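# Thread the handled steel rod through the brass ring parts

## Task

Push the dark-handled steel rod through the little barrels of every brass ring part seated in the steel block, until its tip sticks out past the block's far end. Leave the rod resting inside them, with every ring part still in its original spot.

## Robot and tools

Robot: two arms, left_arm and right_arm. The left arm carries a five-finger left hand and the right arm a right hand; the left hand is the mirror image of the right. Base positions in the scene frame are left_arm (-0.013, +0.786, 0) m and right_arm (-0.017, -0.755, 0) m, both facing nearly straight. A post stands on the floor behind them. Loose objects may occasionally get a brief push from outside.

Frames: the scene frame has its origin at table-top height, midway between the nominal bases. +z is up, +x points out over the table, and left_arm is on the +y side. Image left and right do not match arm names. Each arm reports its hand pose, velocities and targets in its own base frame, and its offsets run along those base axes. Rotations turn about the current Hand target position.

Hand point: a point fixed to the palm, 0.15 m out from the wrist flange along the fingers and 0.05 m in front of the palm. Its +z runs along straight fingers and +y points out of the palm. On the right hand +x points away from the thumb; on the left hand +x points toward the thumb. Straight fingertips reach about 0.06-0.07 m beyond the point. A bracket on the little-finger side of the wrist sticks out and can strike things.

execute_actions(actions, cameras): actions is a list of actions. Each action is a table of up to 15 rows, one row per 1/30 s step; a short table repeats its final row until step 15. Every row has 28 numbers, each in [-1, 1]. The order is left dx, dy, dz, rx, ry, rz, then left little, ring, middle, index, thumb_bend, thumb_turn, force_limit, speed. The right arm follows with the same 14 in the same order. The six pose numbers are an offset from that arm's Hand target as it was when the action began, not from the previous row. A value of 1.0 equals 0.6 m or 180 degrees, and rx, ry, rz together form one rotation vector. Sending all zeros asks nothing new of that arm, but repeating a nonzero offset in a new action moves it further. Each step clips commanded orientation to within 32 degrees of the measured one.

Hand numbers: for the fingers and thumb_bend, -1 is straight and +1 is curled. For thumb_turn, -1 puts the thumb beside the palm and +1 in front of it, opposing the fingers. force_limit maps -1 to about 0 N and +1 to 10 N at the fingertip (15 N for the thumb motors); a closing motor stops at that limit. For speed, -1 is nearly still and +0.48 or more is full speed, a full stroke taking 0.49 s. Close at -0.94 or lower for a gentle grip. No value means 'unchanged': repeat the last eight numbers actually sent to that hand. If none has been sent yet, send its hand_measured six values plus hand_force_limit and hand_speed. An opposed thumb with fingers grips items about 0.035-0.065 m thick, or a handle down to about 0.025 m.

cameras: a list of names (cam_high, cam_low, cam_left_wrist, cam_right_wrist, each 672x504) or ["all"]. If it is omitted, images come only with an empty actions list.

move(target, speed, blend, stop_force, zero, blocking, cameras): target is one 28-number row or a list of up to 15 rows. Pose numbers in every row are offsets from the same starting Hand targets, not from the row before. All paths run straight and finish together, with a 10 s cap. speed is in m/s, 0.002 to 4.2, default 0.25; turning is limited to twice that in rad/s. blend, in metres, rounds corners of a list; 0 stops at each point. stop_force takes 6 to 120 N. It ends an arm's path once the wrist sensor feels that much push against its direction of travel, and the arm then backs to where it stood just before. It is unreliable while the hand turns and needs the same hand numbers in every row. zero (true by default) re-zeros the sensor first. blocking=false returns early and cannot be combined with stop_force. The result adds a 'move:' line: done, off_target, moving, held or fault. limits=paced means a pose was clipped; limits=held means a check withheld steps. Paths do not avoid obstacles. A path that passes the wrist near the arm's first joint axis is refused, so route around the base.

wait(seconds): 0 to 3600, letting the scene or a running move continue. stop(): brakes a running move. zoom_image(camera, region): region is [x0, y0, x1, y1] in pixels of the latest image, at most 504 by 504. show_instructions(): shows the reference pages. zero_wrist_force(arm): subtracts the current wrist reading. finished_scene(scene=1): ends the scene permanently.

Results give end_effector_position (m), end_effector_quat_wxyz and velocities in the base frame, plus Hand target (the next offsets count from it). They also give Joint positions and torques, hand_measured, hand_stopped_by (moving, target, force, stalled, fault) and hand_load_n (positive when the finger is pushed open; a lost grip shows here as about 0). Wrist force and torque follow, in flange axes, with a line for the peak since the last report. The hand often rests short of its Hand target; resend the missing distance as an offset.

Avoid: the arms are stiff, so a target slightly past a firm contact can fault. About 150 N of outside force, or a joint-torque limit being reached, stops the arm for 10 s. Limits are 101 N m at the wrist joints, 411 at the elbow and 701 at the shoulder. Approach contacts slowly, ideally around 0.005 m/s with a small stop_force. Keep the arms and hands from touching each other. Do not drop or release moving parts, slam, or shove the block or ring parts. Do not let anything leave the table. Long stretched holds heat motors: MOTOR HOT appears at 70 °C, and at 85 °C the arm brakes for 30-60 s.

Each tool is called after "Call:" as a command line: name --argument value for each argument, lists and objects as JSON in quotes; but a table of rows of numbers goes row by row, as --pt "numbers of a row", without its own name.

Reference images:

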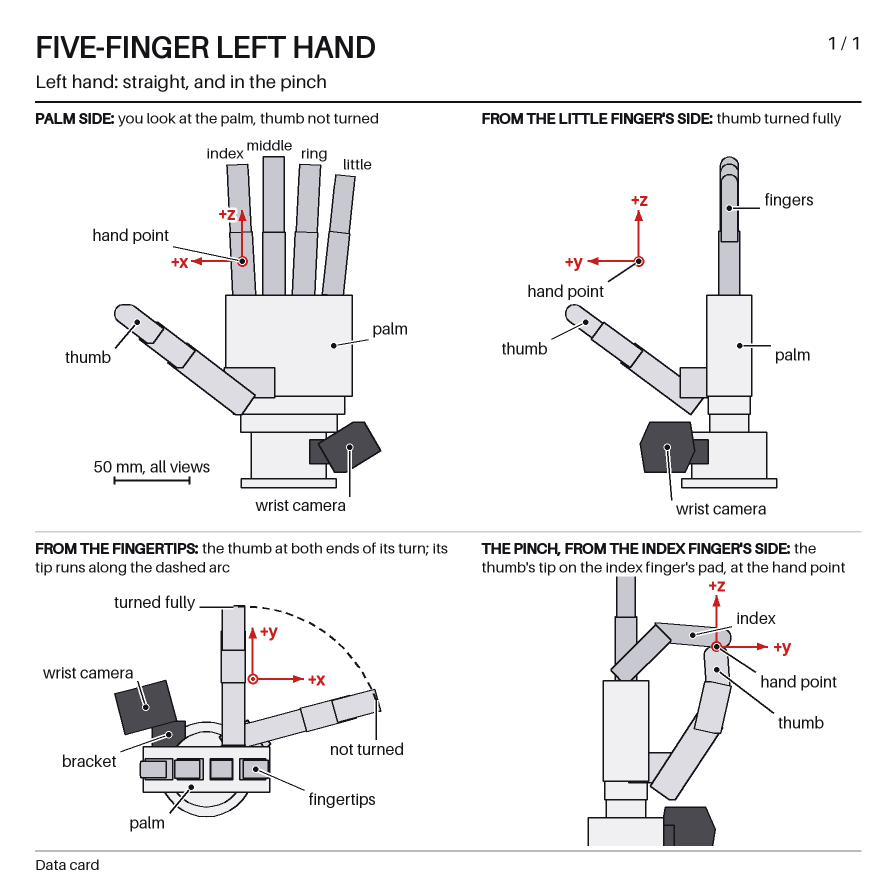

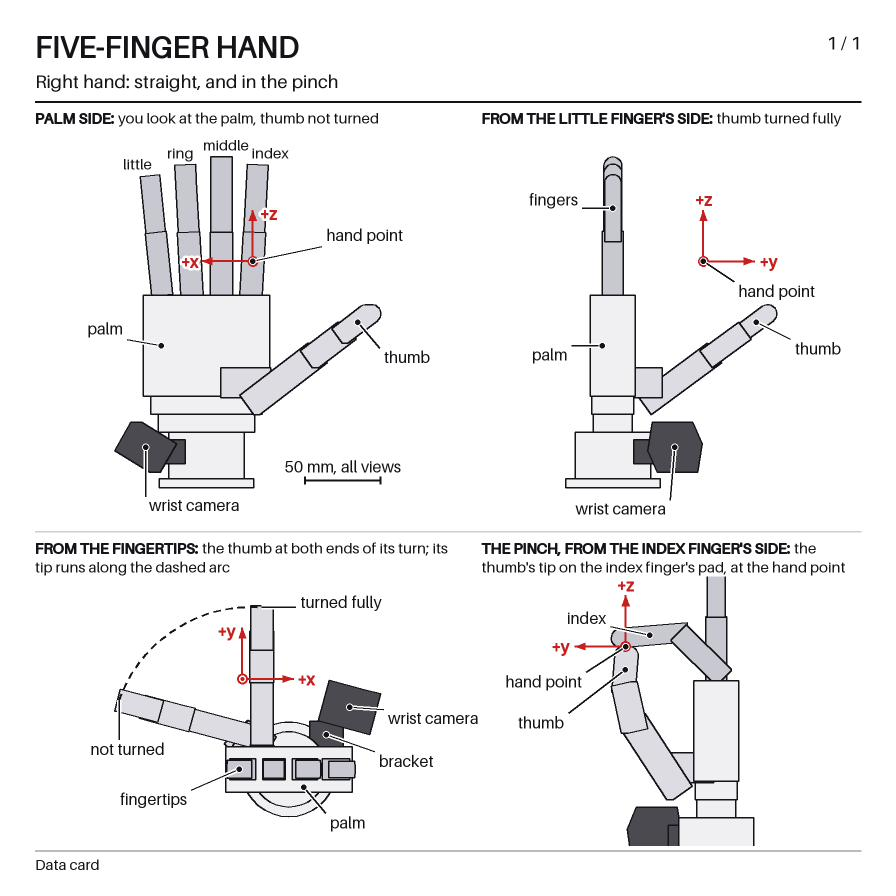

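## Session

Call:
execute_actions --actions '[]'

Scene clock: 0.00 s.
left_arm: end_effector_position=(+0.4857, +0.9665, +0.3382) hand_measured=(-1.000, -1.000, -1.000, -1.000, -1.000, -1.000) hand_load_n=(+0.0, +0.0, +0.0, +0.0, +0.0, +0.0) hand_stopped_by=(target, target, target, target, target, target) hand_force_limit=0.00 hand_speed=-0.80 end_effector_quat_wxyz=(-0.014, +0.905, -0.425, +0.008) | right_arm: end_effector_position=(+0.2847, -0.6467, +0.1145) hand_measured=(-1.000, -1.000, -1.000, -1.000, -1.000, -1.000) hand_load_n=(+0.0, +0.5, +0.0, +0.0, +0.0, +0.0) hand_stopped_by=(target, target, target, target, target, target) hand_force_limit=0.00 hand_speed=-0.80 end_effector_quat_wxyz=(-0.165, +0.978, +0.107, -0.067)
Joint positions: left_arm=[0.936 -0.829 1.117 1.252 1.58 3.384] | right_arm=[-1.354 -1.006 1.942 0.98 1.667 0.017]
Joint velocities: within noise
Joint torques (N m): no reading
Wrist force (N): no reading
Wrist torque (N m): no reading
Wrist force, peak (N): no reading
Hand target: left_arm +0.4857, +0.9665, +0.3382; -0.014, +0.905, -0.425, +0.008 | right_arm +0.2847, -0.6467, +0.1145; -0.165, +0.978, +0.107, -0.067

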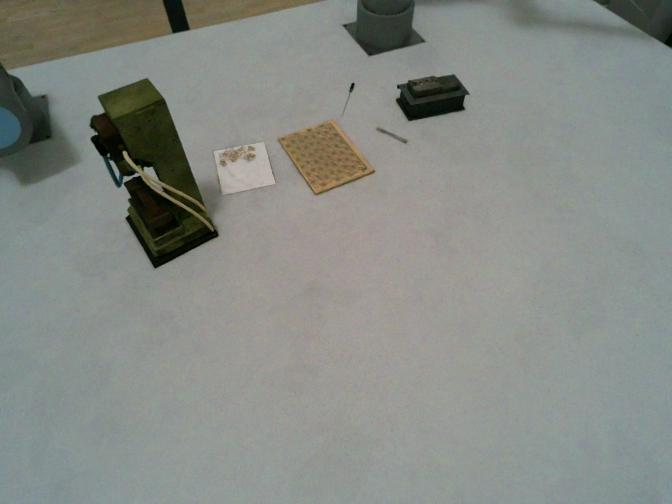

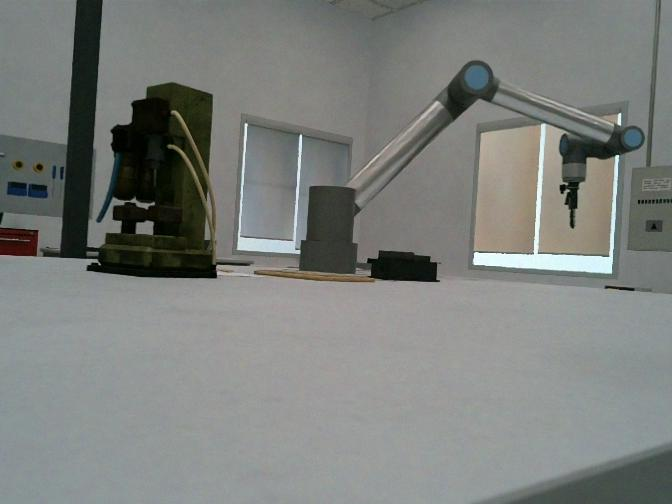

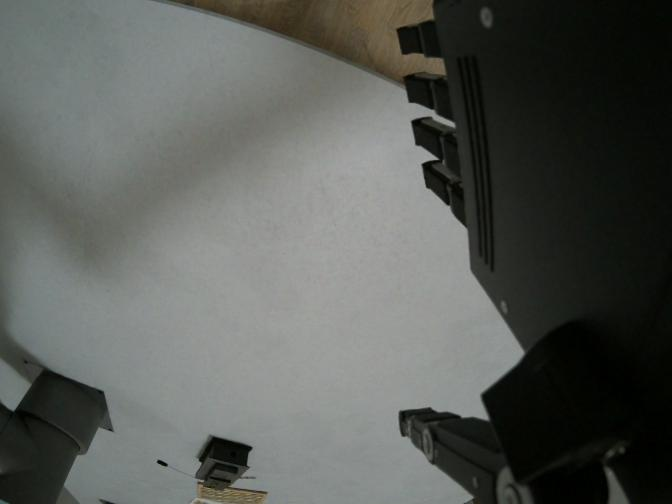

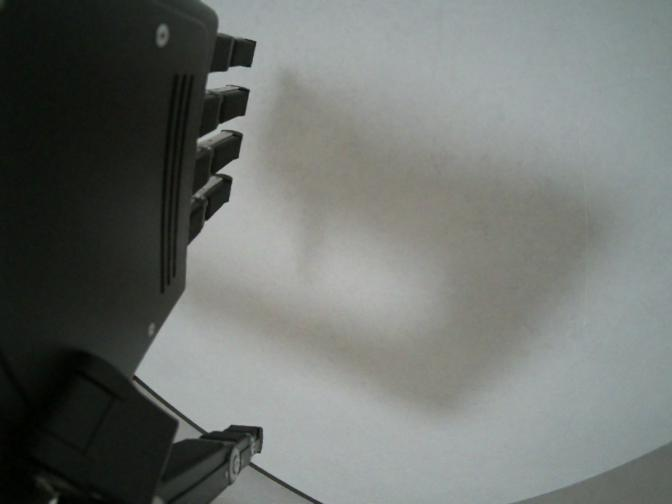

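Call:
zoom_image --camera "cam_high" --region '[300, 50, 500, 200]'

Call:
zoom_image --camera "cam_high" --region '[390, 65, 480, 125]'

Call:
zoom_image --camera "cam_low" --region '[280, 220, 460, 300]'

Call:
zoom_image --camera "cam_left_wrist" --region '[140, 420, 290, 504]'

Scaled by 2.520 from the camera's image (finer frame: 960x720).

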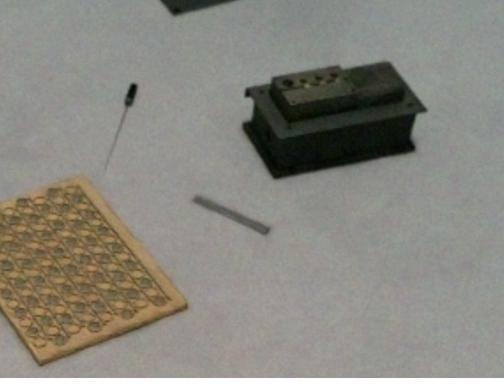

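Scaled by 5.600 from the camera's image (finer frame: 960x720).

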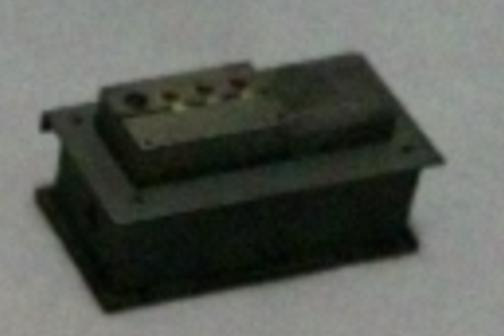

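Scaled by 2.800 from the camera's image (finer frame: 960x720).

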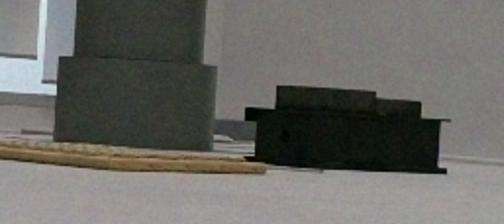

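Scaled by 3.360 from the camera's image (finer frame: 960x720).

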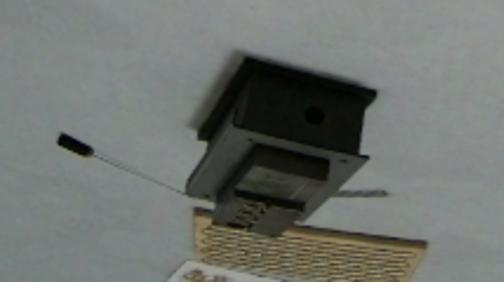

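Call:
move --target '[-0.08, -0.85, 0.1, 0, 0, 0, -1, -1, -1, -1, -1, -1, 0, -0.8, 0, 0, 0, 0, 0, 0, -1, -1, -1, -1, -1, -1, 0, -0.8]' --speed 0.4 --cameras '["all"]'

Scene clock: 40.93 s.
left_arm: end_effector_position=(+0.4377, +0.4567, +0.3981) hand_measured=(-1.000, -1.000, -1.000, -1.000, -1.000, -1.000) hand_load_n=(+0.0, +0.0, +0.0, +0.0, +0.0, +0.0) hand_stopped_by=(target, target, target, target, target, target) hand_force_limit=0.00 hand_speed=-0.80 end_effector_quat_wxyz=(-0.014, +0.905, -0.425, +0.008) | right_arm: end_effector_position=(+0.2847, -0.6467, +0.1145) hand_measured=(-1.000, -1.000, -1.000, -1.000, -1.000, -1.000) hand_load_n=(+0.0, +0.0, +0.0, +0.0, +0.0, +0.0) hand_stopped_by=(target, target, target, target, target, target) hand_force_limit=0.00 hand_speed=-0.80 end_effector_quat_wxyz=(-0.165, +0.978, +0.107, -0.067)
Joint positions: left_arm=[0.547 -1.362 1.87 1.03 1.568 2.995] | right_arm=[-1.354 -1.006 1.942 0.98 1.667 0.017]
Joint torques (N m): left_arm=[-24.34 -138.38 -59.19 3.88 -3.14 -3.91] | right_arm=[-1.24 -158.04 -49.9 7.92 1.46 -1.05]
Wrist force (N): left_arm=[0.1 -0.8 0.4] | right_arm=[-0.4 -0.1 0.1]
Wrist torque (N m): left_arm=[-0.27 0.00 0.22] | right_arm=[-0.02 0.07 -0.03]
Wrist force, peak (N): left_arm=[-1.7 -1.8 0.6] | right_arm=[-0.2 0.7 0.1]
Hand target: left_arm +0.4377, +0.4565, +0.3982; -0.014, +0.905, -0.425, +0.008 | right_arm +0.2847, -0.6467, +0.1145; -0.165, +0.978, +0.107, -0.067
Off the commanded pose: left_arm 0.000 m, 0 deg | right_arm 0.000 m, 0 deg.
move: done

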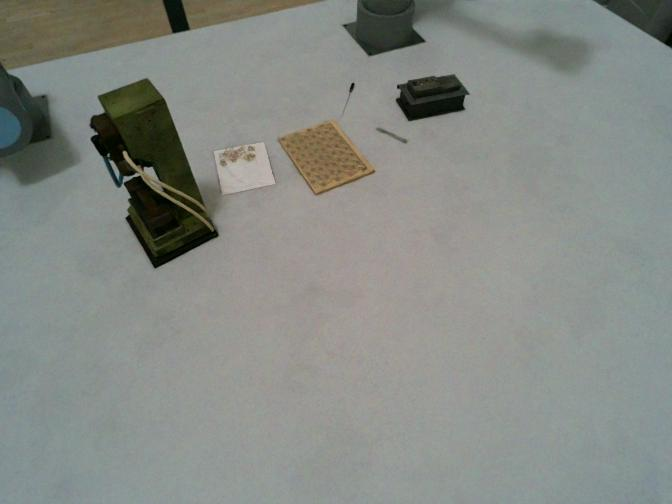

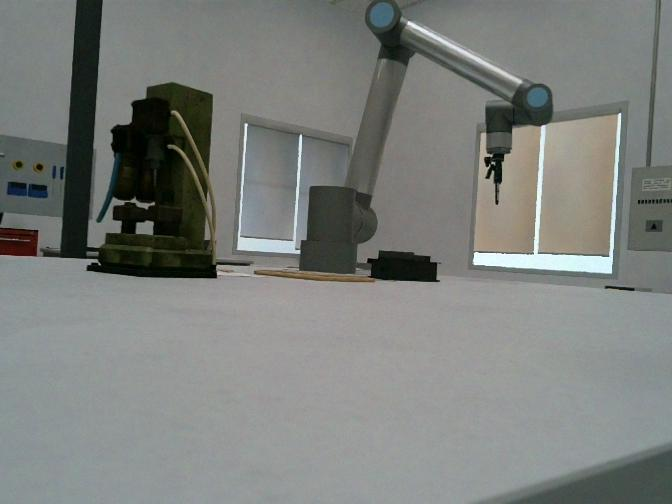

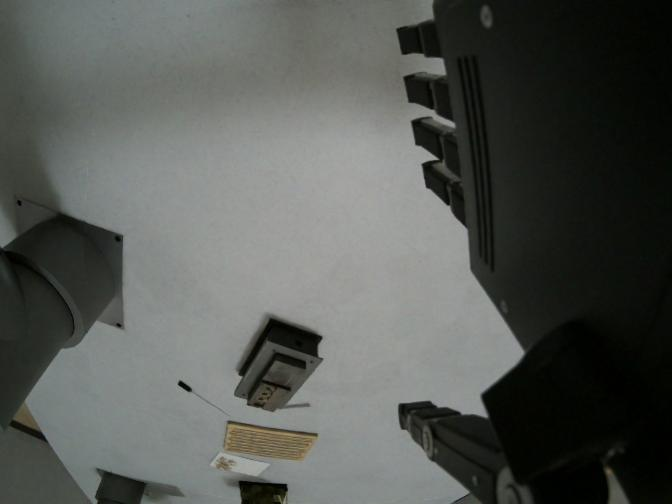

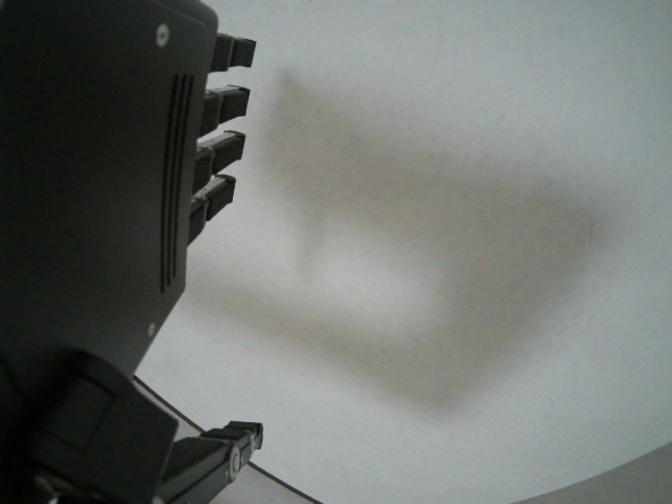

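Call:
move --target '[0.05, -0.33, -0.1, 0, 0, 0, -1, -1, -1, -1, -1, -1, 0, -0.8, 0, 0, 0, 0, 0, 0, -1, -1, -1, -1, -1, -1, 0, -0.8]' --speed 0.4 --cameras '["cam_left_wrist"]'

Call:
zoom_image --camera "cam_left_wrist" --region '[150, 200, 450, 425]'

Scene clock: 67.40 s.
left_arm: end_effector_position=(+0.4676, +0.2587, +0.3382) hand_measured=(-1.000, -1.000, -1.000, -1.000, -1.000, -1.000) hand_load_n=(+0.0, +0.0, +0.0, +0.0, +0.0, +0.0) hand_stopped_by=(target, target, target, target, target, target) hand_force_limit=0.00 hand_speed=-0.80 end_effector_quat_wxyz=(-0.014, +0.905, -0.425, +0.008) | right_arm: end_effector_position=(+0.2847, -0.6467, +0.1145) hand_measured=(-1.000, -1.000, -1.000, -1.000, -1.000, -1.000) hand_load_n=(+0.0, +0.0, +0.0, +0.0, +0.0, +0.0) hand_stopped_by=(target, target, target, target, target, target) hand_force_limit=0.00 hand_speed=-0.80 end_effector_quat_wxyz=(-0.165, +0.978, +0.107, -0.067)
Joint positions: left_arm=[0.22 -1.442 2.067 0.916 1.557 2.669] | right_arm=[-1.354 -1.006 1.942 0.98 1.667 0.017]
Joint torques (N m): left_arm=[-21.09 -114.9 -53.4 3.93 -4.19 -4.41] | right_arm=[-0.11 -156.92 -47.27 7.89 1.22 -0.56]
Wrist force (N): left_arm=[-0.3 -0.3 0.0] | right_arm=[0.2 0.3 0.1]
Wrist torque (N m): left_arm=[-0.07 0.04 0.16] | right_arm=[0.05 -0.04 0.03]
Wrist force, peak (N): left_arm=[-2.3 -2.0 -0.4] | right_arm=[0.2 0.6 0.4]
Hand target: left_arm +0.4677, +0.2585, +0.3382; -0.014, +0.905, -0.425, +0.008 | right_arm +0.2847, -0.6467, +0.1145; -0.165, +0.978, +0.107, -0.067
Off the commanded pose: left_arm 0.000 m, 0 deg | right_arm 0.000 m, 0 deg.
move: done

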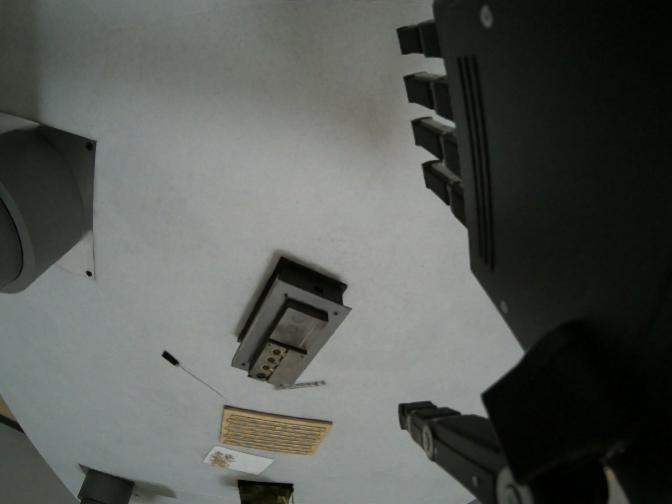

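Scaled by 1.680 from the camera's image (finer frame: 960x720).

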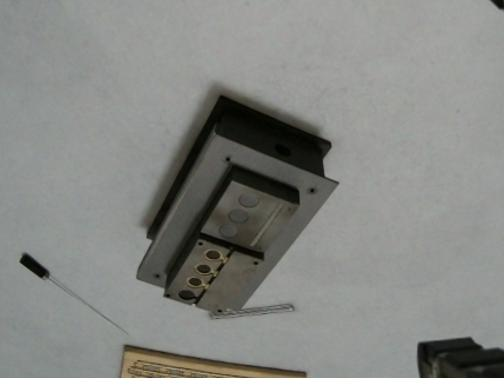

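Call:
move --target '[0.05, -0.25, -0.17, 0, 0, 0, -1, -1, -1, -1, -1, -1, 0, -0.8, 0, 0, 0, 0, 0, 0, -1, -1, -1, -1, -1, -1, 0, -0.8]' --speed 0.4 --cameras '["cam_left_wrist"]'

Call:
zoom_image --camera "cam_left_wrist" --region '[180, 150, 430, 340]'

Scene clock: 86.50 s.
left_arm: end_effector_position=(+0.4976, +0.1086, +0.2363) hand_measured=(-1.000, -1.000, -1.000, -1.000, -1.000, -1.000) hand_load_n=(+0.0, +0.0, +0.0, +0.0, +0.0, +0.0) hand_stopped_by=(target, target, target, target, target, target) hand_force_limit=0.00 hand_speed=-0.80 end_effector_quat_wxyz=(-0.014, +0.905, -0.425, +0.008) | right_arm: end_effector_position=(+0.2847, -0.6467, +0.1145) hand_measured=(-1.000, -1.000, -1.000, -1.000, -1.000, -1.000) hand_load_n=(+0.0, +0.0, +0.0, +0.0, +0.0, +0.0) hand_stopped_by=(target, target, target, target, target, target) hand_force_limit=0.00 hand_speed=-0.80 end_effector_quat_wxyz=(-0.165, +0.978, +0.107, -0.067)
Joint positions: left_arm=[-0.072 -1.391 2.191 0.747 1.549 2.377] | right_arm=[-1.354 -1.006 1.942 0.98 1.667 0.017]
Joint torques (N m): left_arm=[-18.8 -74.29 -39.8 4.02 -3.9 -4.02] | right_arm=[-3.4 -159.74 -46.56 7.65 0.82 -0.77]
Wrist force (N): left_arm=[0.1 -1.1 0.5] | right_arm=[0.0 0.4 0.3]
Wrist torque (N m): left_arm=[-0.24 -0.06 0.36] | right_arm=[0.05 0.01 0.00]
Wrist force, peak (N): left_arm=[-2.1 -1.6 -0.9] | right_arm=[-0.3 0.1 0.8]
Hand target: left_arm +0.4977, +0.1085, +0.2362; -0.014, +0.905, -0.425, +0.008 | right_arm +0.2847, -0.6467, +0.1145; -0.165, +0.978, +0.107, -0.067
Off the commanded pose: left_arm 0.000 m, 0 deg | right_arm 0.000 m, 0 deg.
move: done

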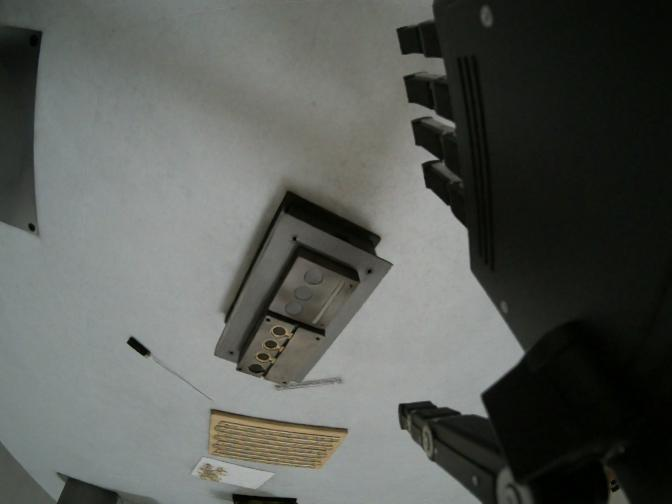

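Scaled by 2.016 from the camera's image (finer frame: 960x720).

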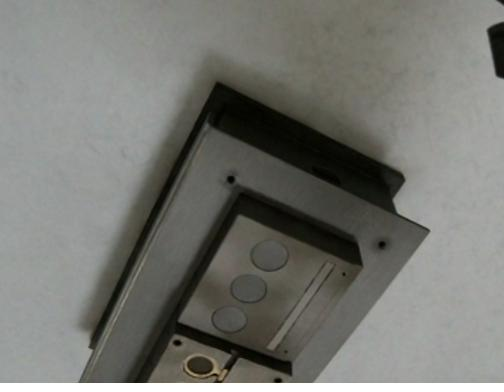

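Call:
zoom_image --camera "cam_left_wrist" --region '[200, 280, 370, 408]'

Call:
zoom_image --camera "cam_left_wrist" --region '[110, 320, 230, 410]'

Scaled by 2.965 from the camera's image (finer frame: 960x720).

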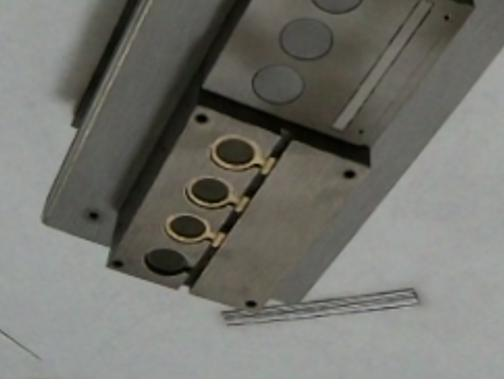

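Scaled by 4.200 from the camera's image (finer frame: 960x720).

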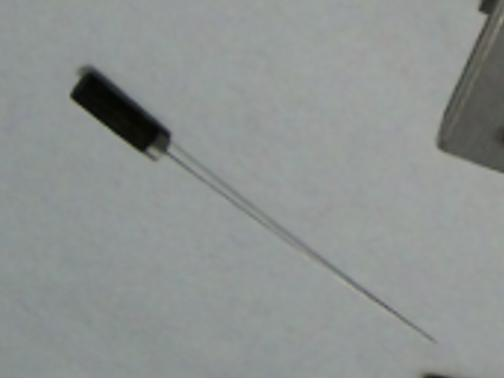

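Call:
move --target '[0.02, -0.3, 0, 0, 0, 0, -1, -1, -1, -1, -1, -1, 0, -0.8, 0, 0, 0, 0, 0, 0, -1, -1, -1, -1, -1, -1, 0, -0.8]' --speed 0.4 --cameras '["all"]'

Call:
zoom_image --camera "cam_left_wrist" --region '[200, 150, 400, 300]'

Scene clock: 149.33 s.
left_arm: end_effector_position=(+0.5096, -0.0714, +0.2362) hand_measured=(-1.000, -1.000, -1.000, -1.000, -1.000, -1.000) hand_load_n=(+0.0, +0.0, +0.0, +0.0, +0.0, +0.0) hand_stopped_by=(target, target, target, target, target, target) hand_force_limit=0.00 hand_speed=-0.80 end_effector_quat_wxyz=(-0.014, +0.905, -0.425, +0.008) | right_arm: end_effector_position=(+0.2847, -0.6467, +0.1145) hand_measured=(-1.000, -1.000, -1.000, -1.000, -1.000, -1.000) hand_load_n=(+0.0, +0.0, -0.5, +0.0, +0.0, +0.0) hand_stopped_by=(target, target, target, target, target, target) hand_force_limit=0.00 hand_speed=-0.80 end_effector_quat_wxyz=(-0.165, +0.978, +0.107, -0.067)
Joint positions: left_arm=[-0.42 -1.404 2.21 0.749 1.542 2.029] | right_arm=[-1.354 -1.006 1.942 0.98 1.667 0.017]
Joint torques (N m): left_arm=[-23.45 -72.55 -74.03 12.66 -4.2 -4.37] | right_arm=[-0.2 -158.71 -47.09 7.93 1.28 -0.99]
Wrist force (N): left_arm=[0.3 -1.3 0.4] | right_arm=[-0.5 0.3 0.5]
Wrist torque (N m): left_arm=[-0.29 -0.14 0.38] | right_arm=[0.04 0.08 -0.02]
Wrist force, peak (N): left_arm=[-2.1 -2.5 0.4] | right_arm=[-0.6 0.1 0.7]
Hand target: left_arm +0.5097, -0.0715, +0.2362; -0.014, +0.905, -0.425, +0.008 | right_arm +0.2847, -0.6467, +0.1145; -0.165, +0.978, +0.107, -0.067
Off the commanded pose: left_arm 0.000 m, 0 deg | right_arm 0.000 m, 0 deg.
move: done

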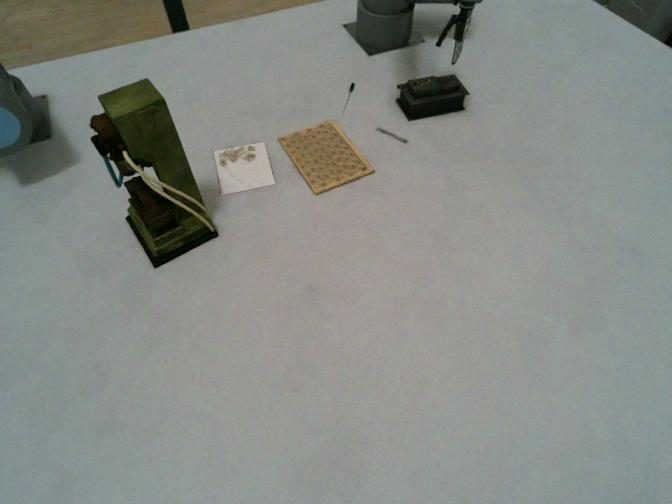

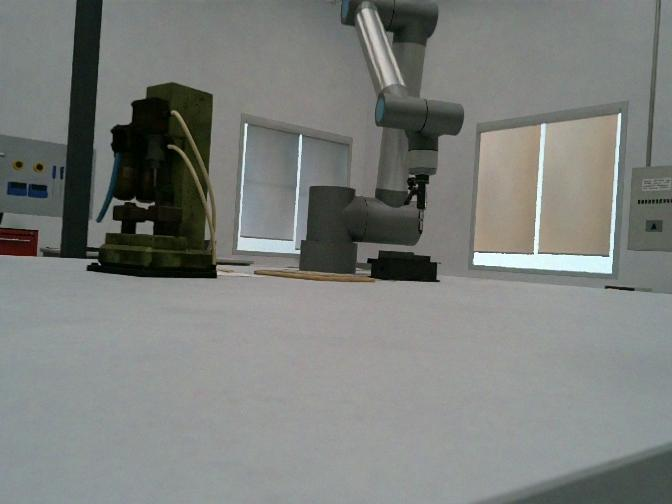

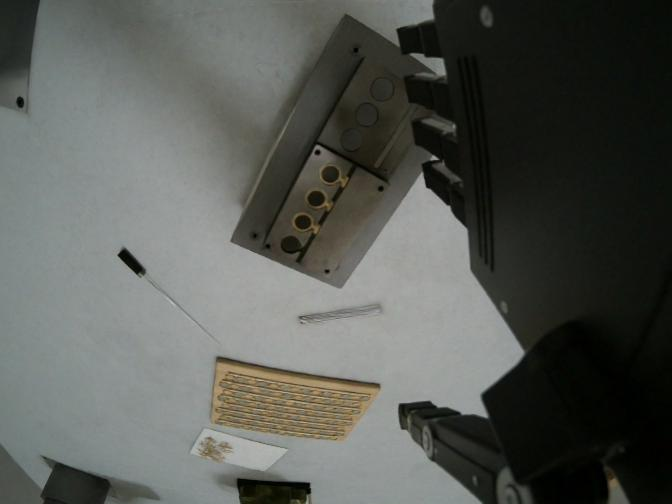

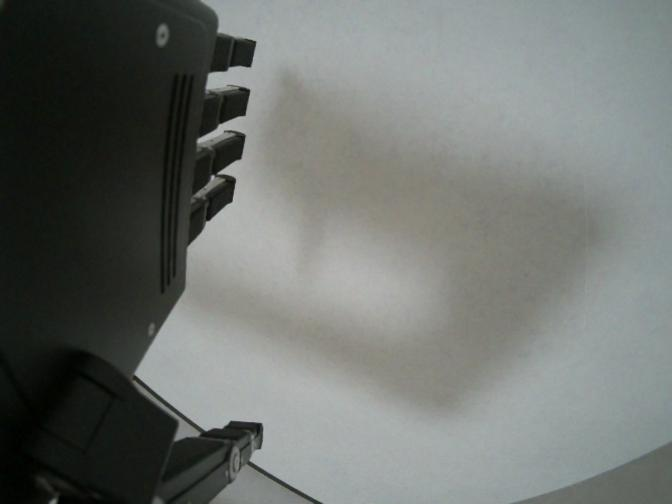

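Scaled by 2.520 from the camera's image (finer frame: 960x720).

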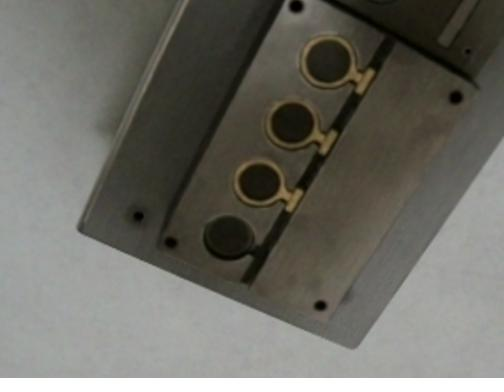

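Call:
move --target '[0.0, -0.2875, 0, 0, 0, 0.779, -1, -1, -1, -1, -1, -1, 0, -0.8, 0, 0, 0, 0, 0, 0, -1, -1, -1, -1, -1, -1, 0, -0.8]' --speed 0.4 --cameras '["cam_left_wrist"]'

Call:
zoom_image --camera "cam_left_wrist" --region '[230, 180, 430, 330]'

Scene clock: 354.63 s.
left_arm: end_effector_position=(+0.5097, -0.2440, +0.2362) hand_measured=(-1.000, -1.000, -1.000, -1.000, -1.000, -1.000) hand_load_n=(+0.0, +0.0, +0.0, +0.0, +0.0, +0.0) hand_stopped_by=(target, target, target, target, target, target) hand_force_limit=0.00 hand_speed=-0.80 end_effector_quat_wxyz=(-0.012, +0.708, +0.706, -0.011) | right_arm: end_effector_position=(+0.2847, -0.6467, +0.1145) hand_measured=(-1.000, -1.000, -1.000, -1.000, -1.000, -1.000) hand_load_n=(+0.0, +0.0, +0.0, +0.0, +0.0, -0.5) hand_stopped_by=(target, target, target, target, target, target) hand_force_limit=0.00 hand_speed=-0.80 end_effector_quat_wxyz=(-0.165, +0.978, +0.107, -0.067)
Joint positions: left_arm=[-0.924 -1.389 2.203 0.778 1.596 -0.922] | right_arm=[-1.354 -1.006 1.942 0.98 1.667 0.017]
Joint torques (N m): left_arm=[-22.18 -74.27 -71.31 13.09 -3.66 -3.11] | right_arm=[4.34 -159.14 -45.83 7.67 1.25 -1.14]
Wrist force (N): left_arm=[-0.2 -1.0 0.4] | right_arm=[-0.3 0.3 0.8]
Wrist torque (N m): left_arm=[-0.27 -0.04 0.39] | right_arm=[0.01 0.05 -0.02]
Wrist force, peak (N): left_arm=[0.1 -1.7 0.8] | right_arm=[0.1 0.5 1.1]
Hand target: left_arm +0.5097, -0.2440, +0.2362; -0.012, +0.707, +0.707, -0.011 | right_arm +0.2847, -0.6467, +0.1145; -0.165, +0.978, +0.107, -0.067
Off the commanded pose: left_arm 0.000 m, 0 deg | right_arm 0.000 m, 0 deg.
move: done

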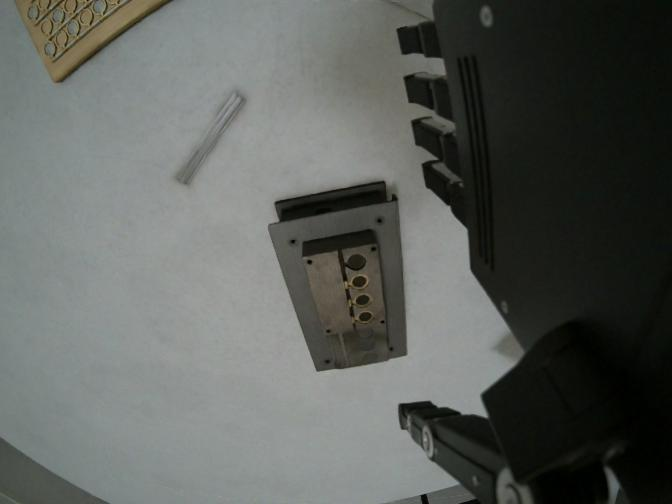

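Scaled by 2.520 from the camera's image (finer frame: 960x720).

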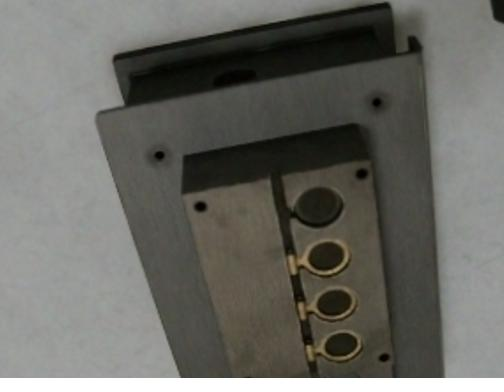

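Call:
move --target '[0.0, 0.15, -0.12, 0, 0, 0, 1, 1, 1, 1, -1, -1, 0, 0, 0, 0, 0, 0, 0, 0, -1, -1, -1, -1, -1, -1, 0, -0.8]' --speed 0.2 --cameras '["cam_left_wrist"]'

Call:
zoom_image --camera "cam_left_wrist" --region '[230, 180, 430, 330]'

Scene clock: 397.57 s.
left_arm: end_effector_position=(+0.5096, -0.1542, +0.1644) hand_measured=(+1.000, +1.000, +1.000, +1.000, -1.000, -1.000) hand_load_n=(+0.0, +0.0, +0.0, +0.0, +0.0, +0.0) hand_stopped_by=(target, target, target, target, target, target) hand_force_limit=0.00 hand_speed=0.00 end_effector_quat_wxyz=(-0.012, +0.707, +0.707, -0.011) | right_arm: end_effector_position=(+0.2847, -0.6467, +0.1145) hand_measured=(-1.000, -1.000, -1.000, -1.000, -1.000, -1.000) hand_load_n=(+0.0, +0.0, +0.0, +0.0, +0.0, +0.0) hand_stopped_by=(target, target, target, target, target, target) hand_force_limit=0.00 hand_speed=-0.80 end_effector_quat_wxyz=(-0.165, +0.978, +0.107, -0.067)
Joint positions: left_arm=[-0.801 -1.347 2.301 0.64 1.593 -0.799] | right_arm=[-1.354 -1.006 1.942 0.98 1.667 0.017]
Joint torques (N m): left_arm=[17.97 -70.03 -28.37 4 4.44 4.02] | right_arm=[-3.08 -159.09 -48.07 7.1 0.9 -1.41]
Wrist force (N): left_arm=[0.2 -1.2 0.5] | right_arm=[0.0 -0.1 1.1]
Wrist torque (N m): left_arm=[-0.30 -0.12 0.02] | right_arm=[-0.08 -0.01 -0.01]
Wrist force, peak (N): left_arm=[1.9 -0.9 2.0] | right_arm=[0.1 0.6 1.0]
Hand target: left_arm +0.5097, -0.1540, +0.1642; -0.012, +0.707, +0.707, -0.011 | right_arm +0.2847, -0.6467, +0.1145; -0.165, +0.978, +0.107, -0.067
Off the commanded pose: left_arm 0.000 m, 0 deg | right_arm 0.000 m, 0 deg.
move: done

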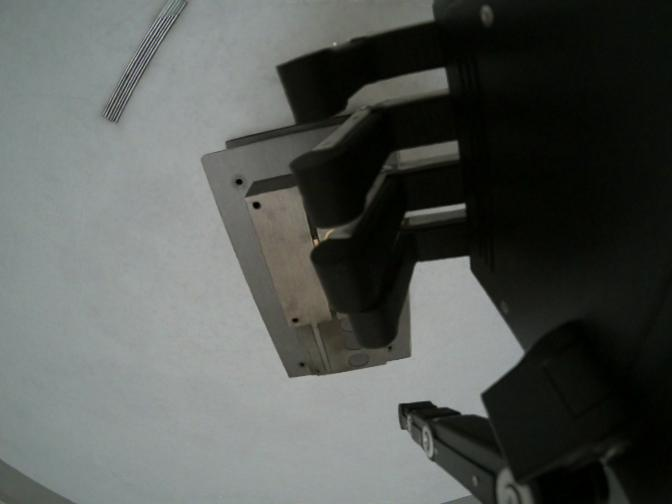

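Scaled by 2.520 from the camera's image (finer frame: 960x720).

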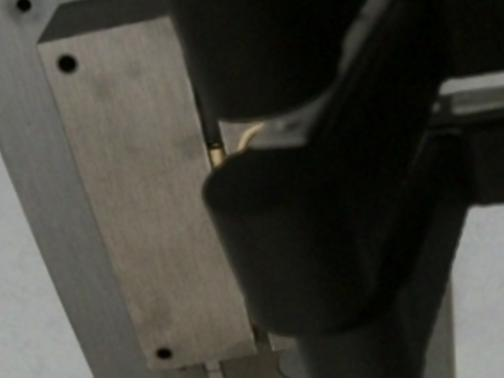

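Call:
move --pt "0.0 -0.03 0.04 0 0 0 1 1 1 1 -1 -1 0 0 0 0 0 0 0 0 -1 -1 -1 -1 -1 -1 0 -0.8" --pt "0.0 -0.03 0.04 0 0 0 -1 -1 -1 -1 -1 -1 0 0 0 0 0 0 0 0 -1 -1 -1 -1 -1 -1 0 -0.8" --speed 0.2 --cameras '["cam_left_wrist"]'

Call:
zoom_image --camera "cam_left_wrist" --region '[270, 160, 410, 265]'

Call:
zoom_image --camera "cam_left_wrist" --region '[270, 265, 410, 370]'

Scene clock: 405.20 s.
left_arm: end_effector_position=(+0.5097, -0.1720, +0.1882) hand_measured=(-1.000, -1.000, -1.000, -1.000, -1.000, -1.000) hand_load_n=(+0.0, +0.0, +0.0, +0.0, +0.0, +0.0) hand_stopped_by=(target, target, target, target, target, target) hand_force_limit=0.00 hand_speed=0.00 end_effector_quat_wxyz=(-0.012, +0.707, +0.707, -0.011) | right_arm: end_effector_position=(+0.2847, -0.6467, +0.1145) hand_measured=(-1.000, -1.000, -1.000, -1.000, -1.000, -1.000) hand_load_n=(+0.0, +0.0, +0.0, +0.0, +0.0, +0.0) hand_stopped_by=(target, target, target, target, target, target) hand_force_limit=0.00 hand_speed=-0.80 end_effector_quat_wxyz=(-0.165, +0.978, +0.107, -0.067)
Joint positions: left_arm=[-0.827 -1.37 2.278 0.685 1.594 -0.826] | right_arm=[-1.354 -1.006 1.942 0.98 1.667 0.017]
Joint torques (N m): left_arm=[-22.11 -112.57 -64.22 12.99 -0.31 -4.07] | right_arm=[-5.44 -161.2 -45.43 7.23 1.19 -1.77]
Wrist force (N): left_arm=[0.2 -0.8 0.8] | right_arm=[-0.1 0.3 0.9]
Wrist torque (N m): left_arm=[-0.26 -0.11 0.37] | right_arm=[0.01 0.00 0.00]
Wrist force, peak (N): left_arm=[1.3 -1.1 2.4] | right_arm=[-0.1 0.4 1.3]
Hand target: left_arm +0.5097, -0.1720, +0.1882; -0.012, +0.707, +0.707, -0.011 | right_arm +0.2847, -0.6467, +0.1145; -0.165, +0.978, +0.107, -0.067
Off the commanded pose: left_arm 0.000 m, 0 deg | right_arm 0.000 m, 0 deg.
move: done

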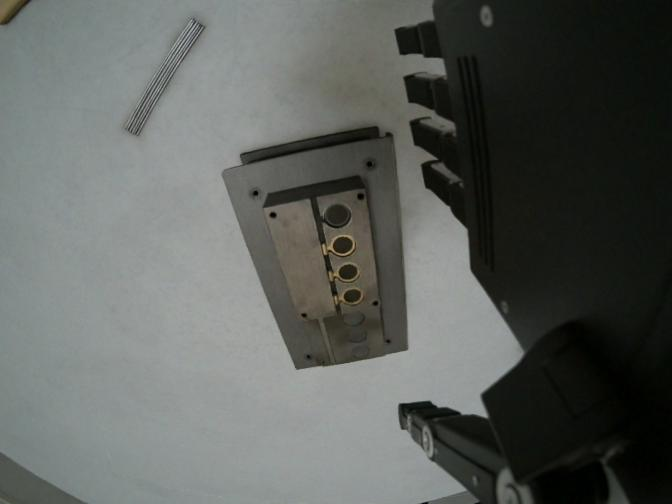

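Scaled by 3.600 from the camera's image (finer frame: 960x720).

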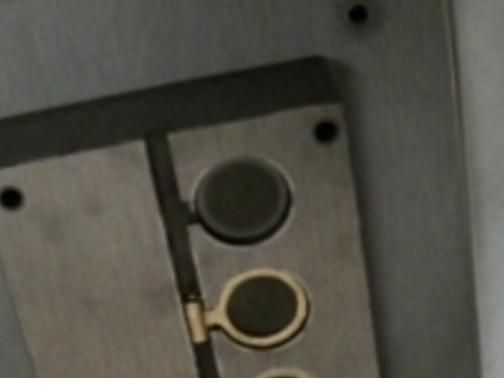

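Scaled by 3.600 from the camera's image (finer frame: 960x720).

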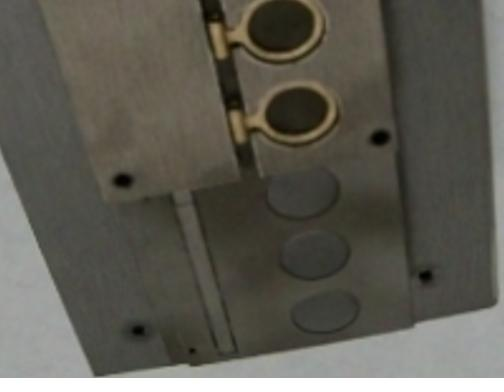

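Call:
move --pt "-0.1 -0.15 0.1 0 0 -0.4 1 1 0.36 0.36 -1 1 0 0 0 0 0 0 0 0 -1 -1 -1 -1 -1 -1 0 -0.8" --pt "-0.27 -0.22 0.1 0 0 -0.717 1 1 0.36 0.36 -1 1 0 0 0 0 0 0 0 0 -1 -1 -1 -1 -1 -1 0 -0.8" --speed 0.3 --blend '[0.05, 0]' --cameras '["cam_left_wrist", "cam_high"]'

Scene clock: 482.60 s.
left_arm: end_effector_position=(+0.3477, -0.3040, +0.2482) hand_measured=(+1.000, +1.000, +0.360, +0.360, -1.000, +1.000) hand_load_n=(+0.0, +0.0, +0.5, +0.0, +0.0, +0.0) hand_stopped_by=(target, target, target, target, target, target) hand_force_limit=0.00 hand_speed=0.00 end_effector_quat_wxyz=(-0.015, +0.942, -0.335, +0.006) | right_arm: end_effector_position=(+0.2847, -0.6467, +0.1145) hand_measured=(-1.000, -1.000, -1.000, -1.000, -1.000, -1.000) hand_load_n=(+0.0, +0.0, +0.0, +0.0, +0.0, +0.0) hand_stopped_by=(target, target, target, target, target, target) hand_force_limit=0.00 hand_speed=-0.80 end_effector_quat_wxyz=(-0.165, +0.978, +0.107, -0.067)
Joint positions: left_arm=[-1.09 -1.524 2.337 0.769 1.54 1.163] | right_arm=[-1.354 -1.006 1.942 0.98 1.667 0.017]
Joint torques (N m): left_arm=[-19.32 -42.23 -72.13 4.73 4.51 4.39] | right_arm=[-6.32 -163.35 -45.41 6.9 1.22 -1.91]
Wrist force (N): left_arm=[-0.4 -0.7 0.2] | right_arm=[0.0 0.3 0.5]
Wrist torque (N m): left_arm=[-0.15 0.05 -0.08] | right_arm=[0.04 0.01 0.00]
Wrist force, peak (N): left_arm=[-0.5 -1.0 1.4] | right_arm=[0.0 0.4 1.3]
Hand target: left_arm +0.3477, -0.3040, +0.2482; -0.015, +0.942, -0.335, +0.006 | right_arm +0.2847, -0.6467, +0.1145; -0.165, +0.978, +0.107, -0.067
Off the commanded pose: left_arm 0.000 m, 0 deg | right_arm 0.000 m, 0 deg.
move: done
Images, in order (width x height): cam_high 672x504, cam_left_wrist 672x504.

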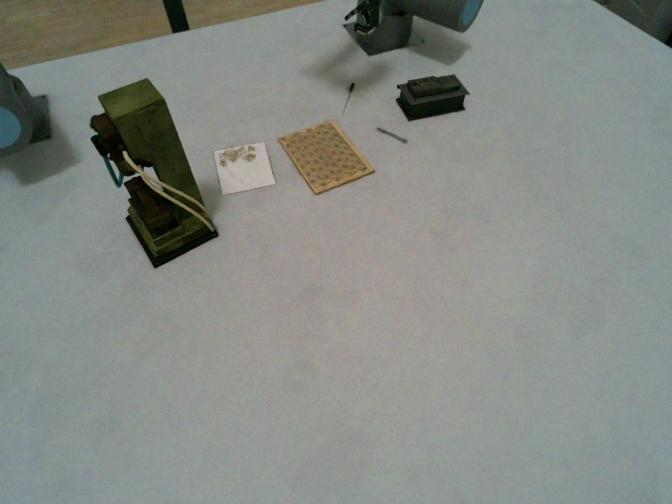

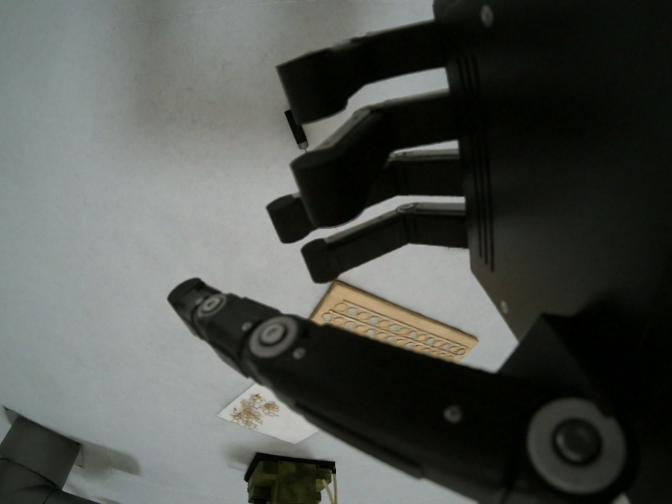

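Call:
move --target '[-0.015, 0.005, -0.25, 0.138, -0.112, 0, 1, 1, 0.36, 0.36, -1, 1, 0, 0, 0, 0, 0, 0, 0, 0, -1, -1, -1, -1, -1, -1, 0, -0.8]' --speed 0.2 --cameras '["cam_left_wrist", "cam_high"]'

Call:
zoom_image --camera "cam_left_wrist" --region '[150, 80, 350, 230]'

Scene clock: 504.90 s.
left_arm: end_effector_position=(+0.3387, -0.3010, +0.0983) hand_measured=(+1.000, +1.000, +0.360, +0.360, -1.000, +1.000) hand_load_n=(+0.0, +0.0, +0.0, +0.0, +0.0, +0.0) hand_stopped_by=(target, target, target, target, target, target) hand_force_limit=0.00 hand_speed=0.00 end_effector_quat_wxyz=(-0.274, +0.901, -0.321, +0.098) | right_arm: end_effector_position=(+0.2847, -0.6467, +0.1145) hand_measured=(-1.000, -1.000, -1.000, -1.000, -1.000, -1.000) hand_load_n=(+0.0, +0.0, +0.0, +0.0, +0.0, -0.5) hand_stopped_by=(target, target, target, target, target, target) hand_force_limit=0.00 hand_speed=-0.80 end_effector_quat_wxyz=(-0.165, +0.978, +0.107, -0.067)
Joint positions: left_arm=[-1.487 -1.165 2.455 0.731 1.173 0.675] | right_arm=[-1.354 -1.006 1.942 0.98 1.667 0.017]
Joint torques (N m): left_arm=[-23.56 -87.04 0.74 5.28 -4.72 -3.09] | right_arm=[-5.3 -160.05 -47.04 6.61 0.92 -2.76]
Wrist force (N): left_arm=[-0.3 -0.5 -0.5] | right_arm=[0.0 0.5 0.5]
Wrist torque (N m): left_arm=[-0.05 -0.05 0.24] | right_arm=[0.08 0.00 0.01]
Wrist force, peak (N): left_arm=[-0.1 -1.5 -0.2] | right_arm=[0.0 0.2 1.3]
Hand target: left_arm +0.3387, -0.3010, +0.0982; -0.274, +0.901, -0.321, +0.098 | right_arm +0.2847, -0.6467, +0.1145; -0.165, +0.978, +0.107, -0.067
Off the commanded pose: left_arm 0.000 m, 0 deg | right_arm 0.000 m, 0 deg.
move: done
Images, in order (width x height): cam_high 672x504, cam_left_wrist 672x504.

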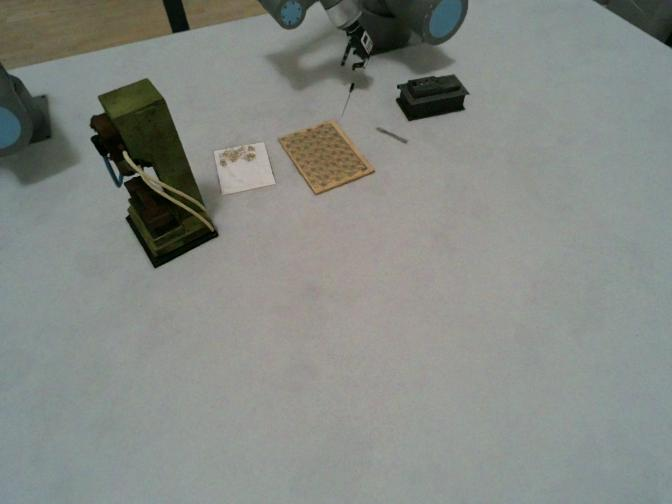

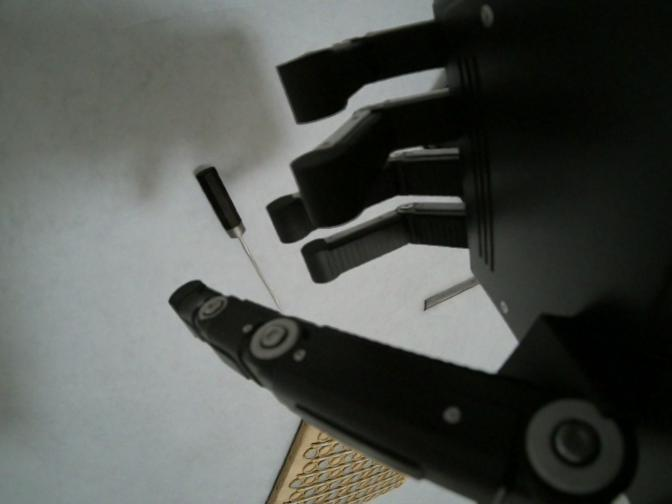

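Scaled by 2.520 from the camera's image (finer frame: 960x720).

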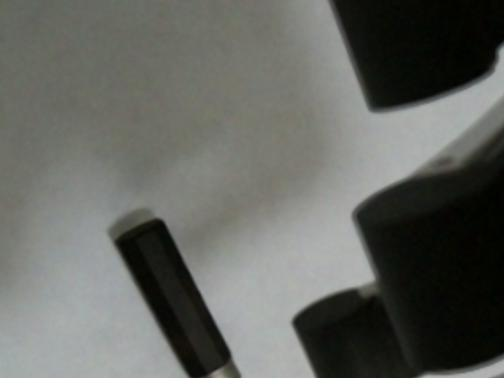

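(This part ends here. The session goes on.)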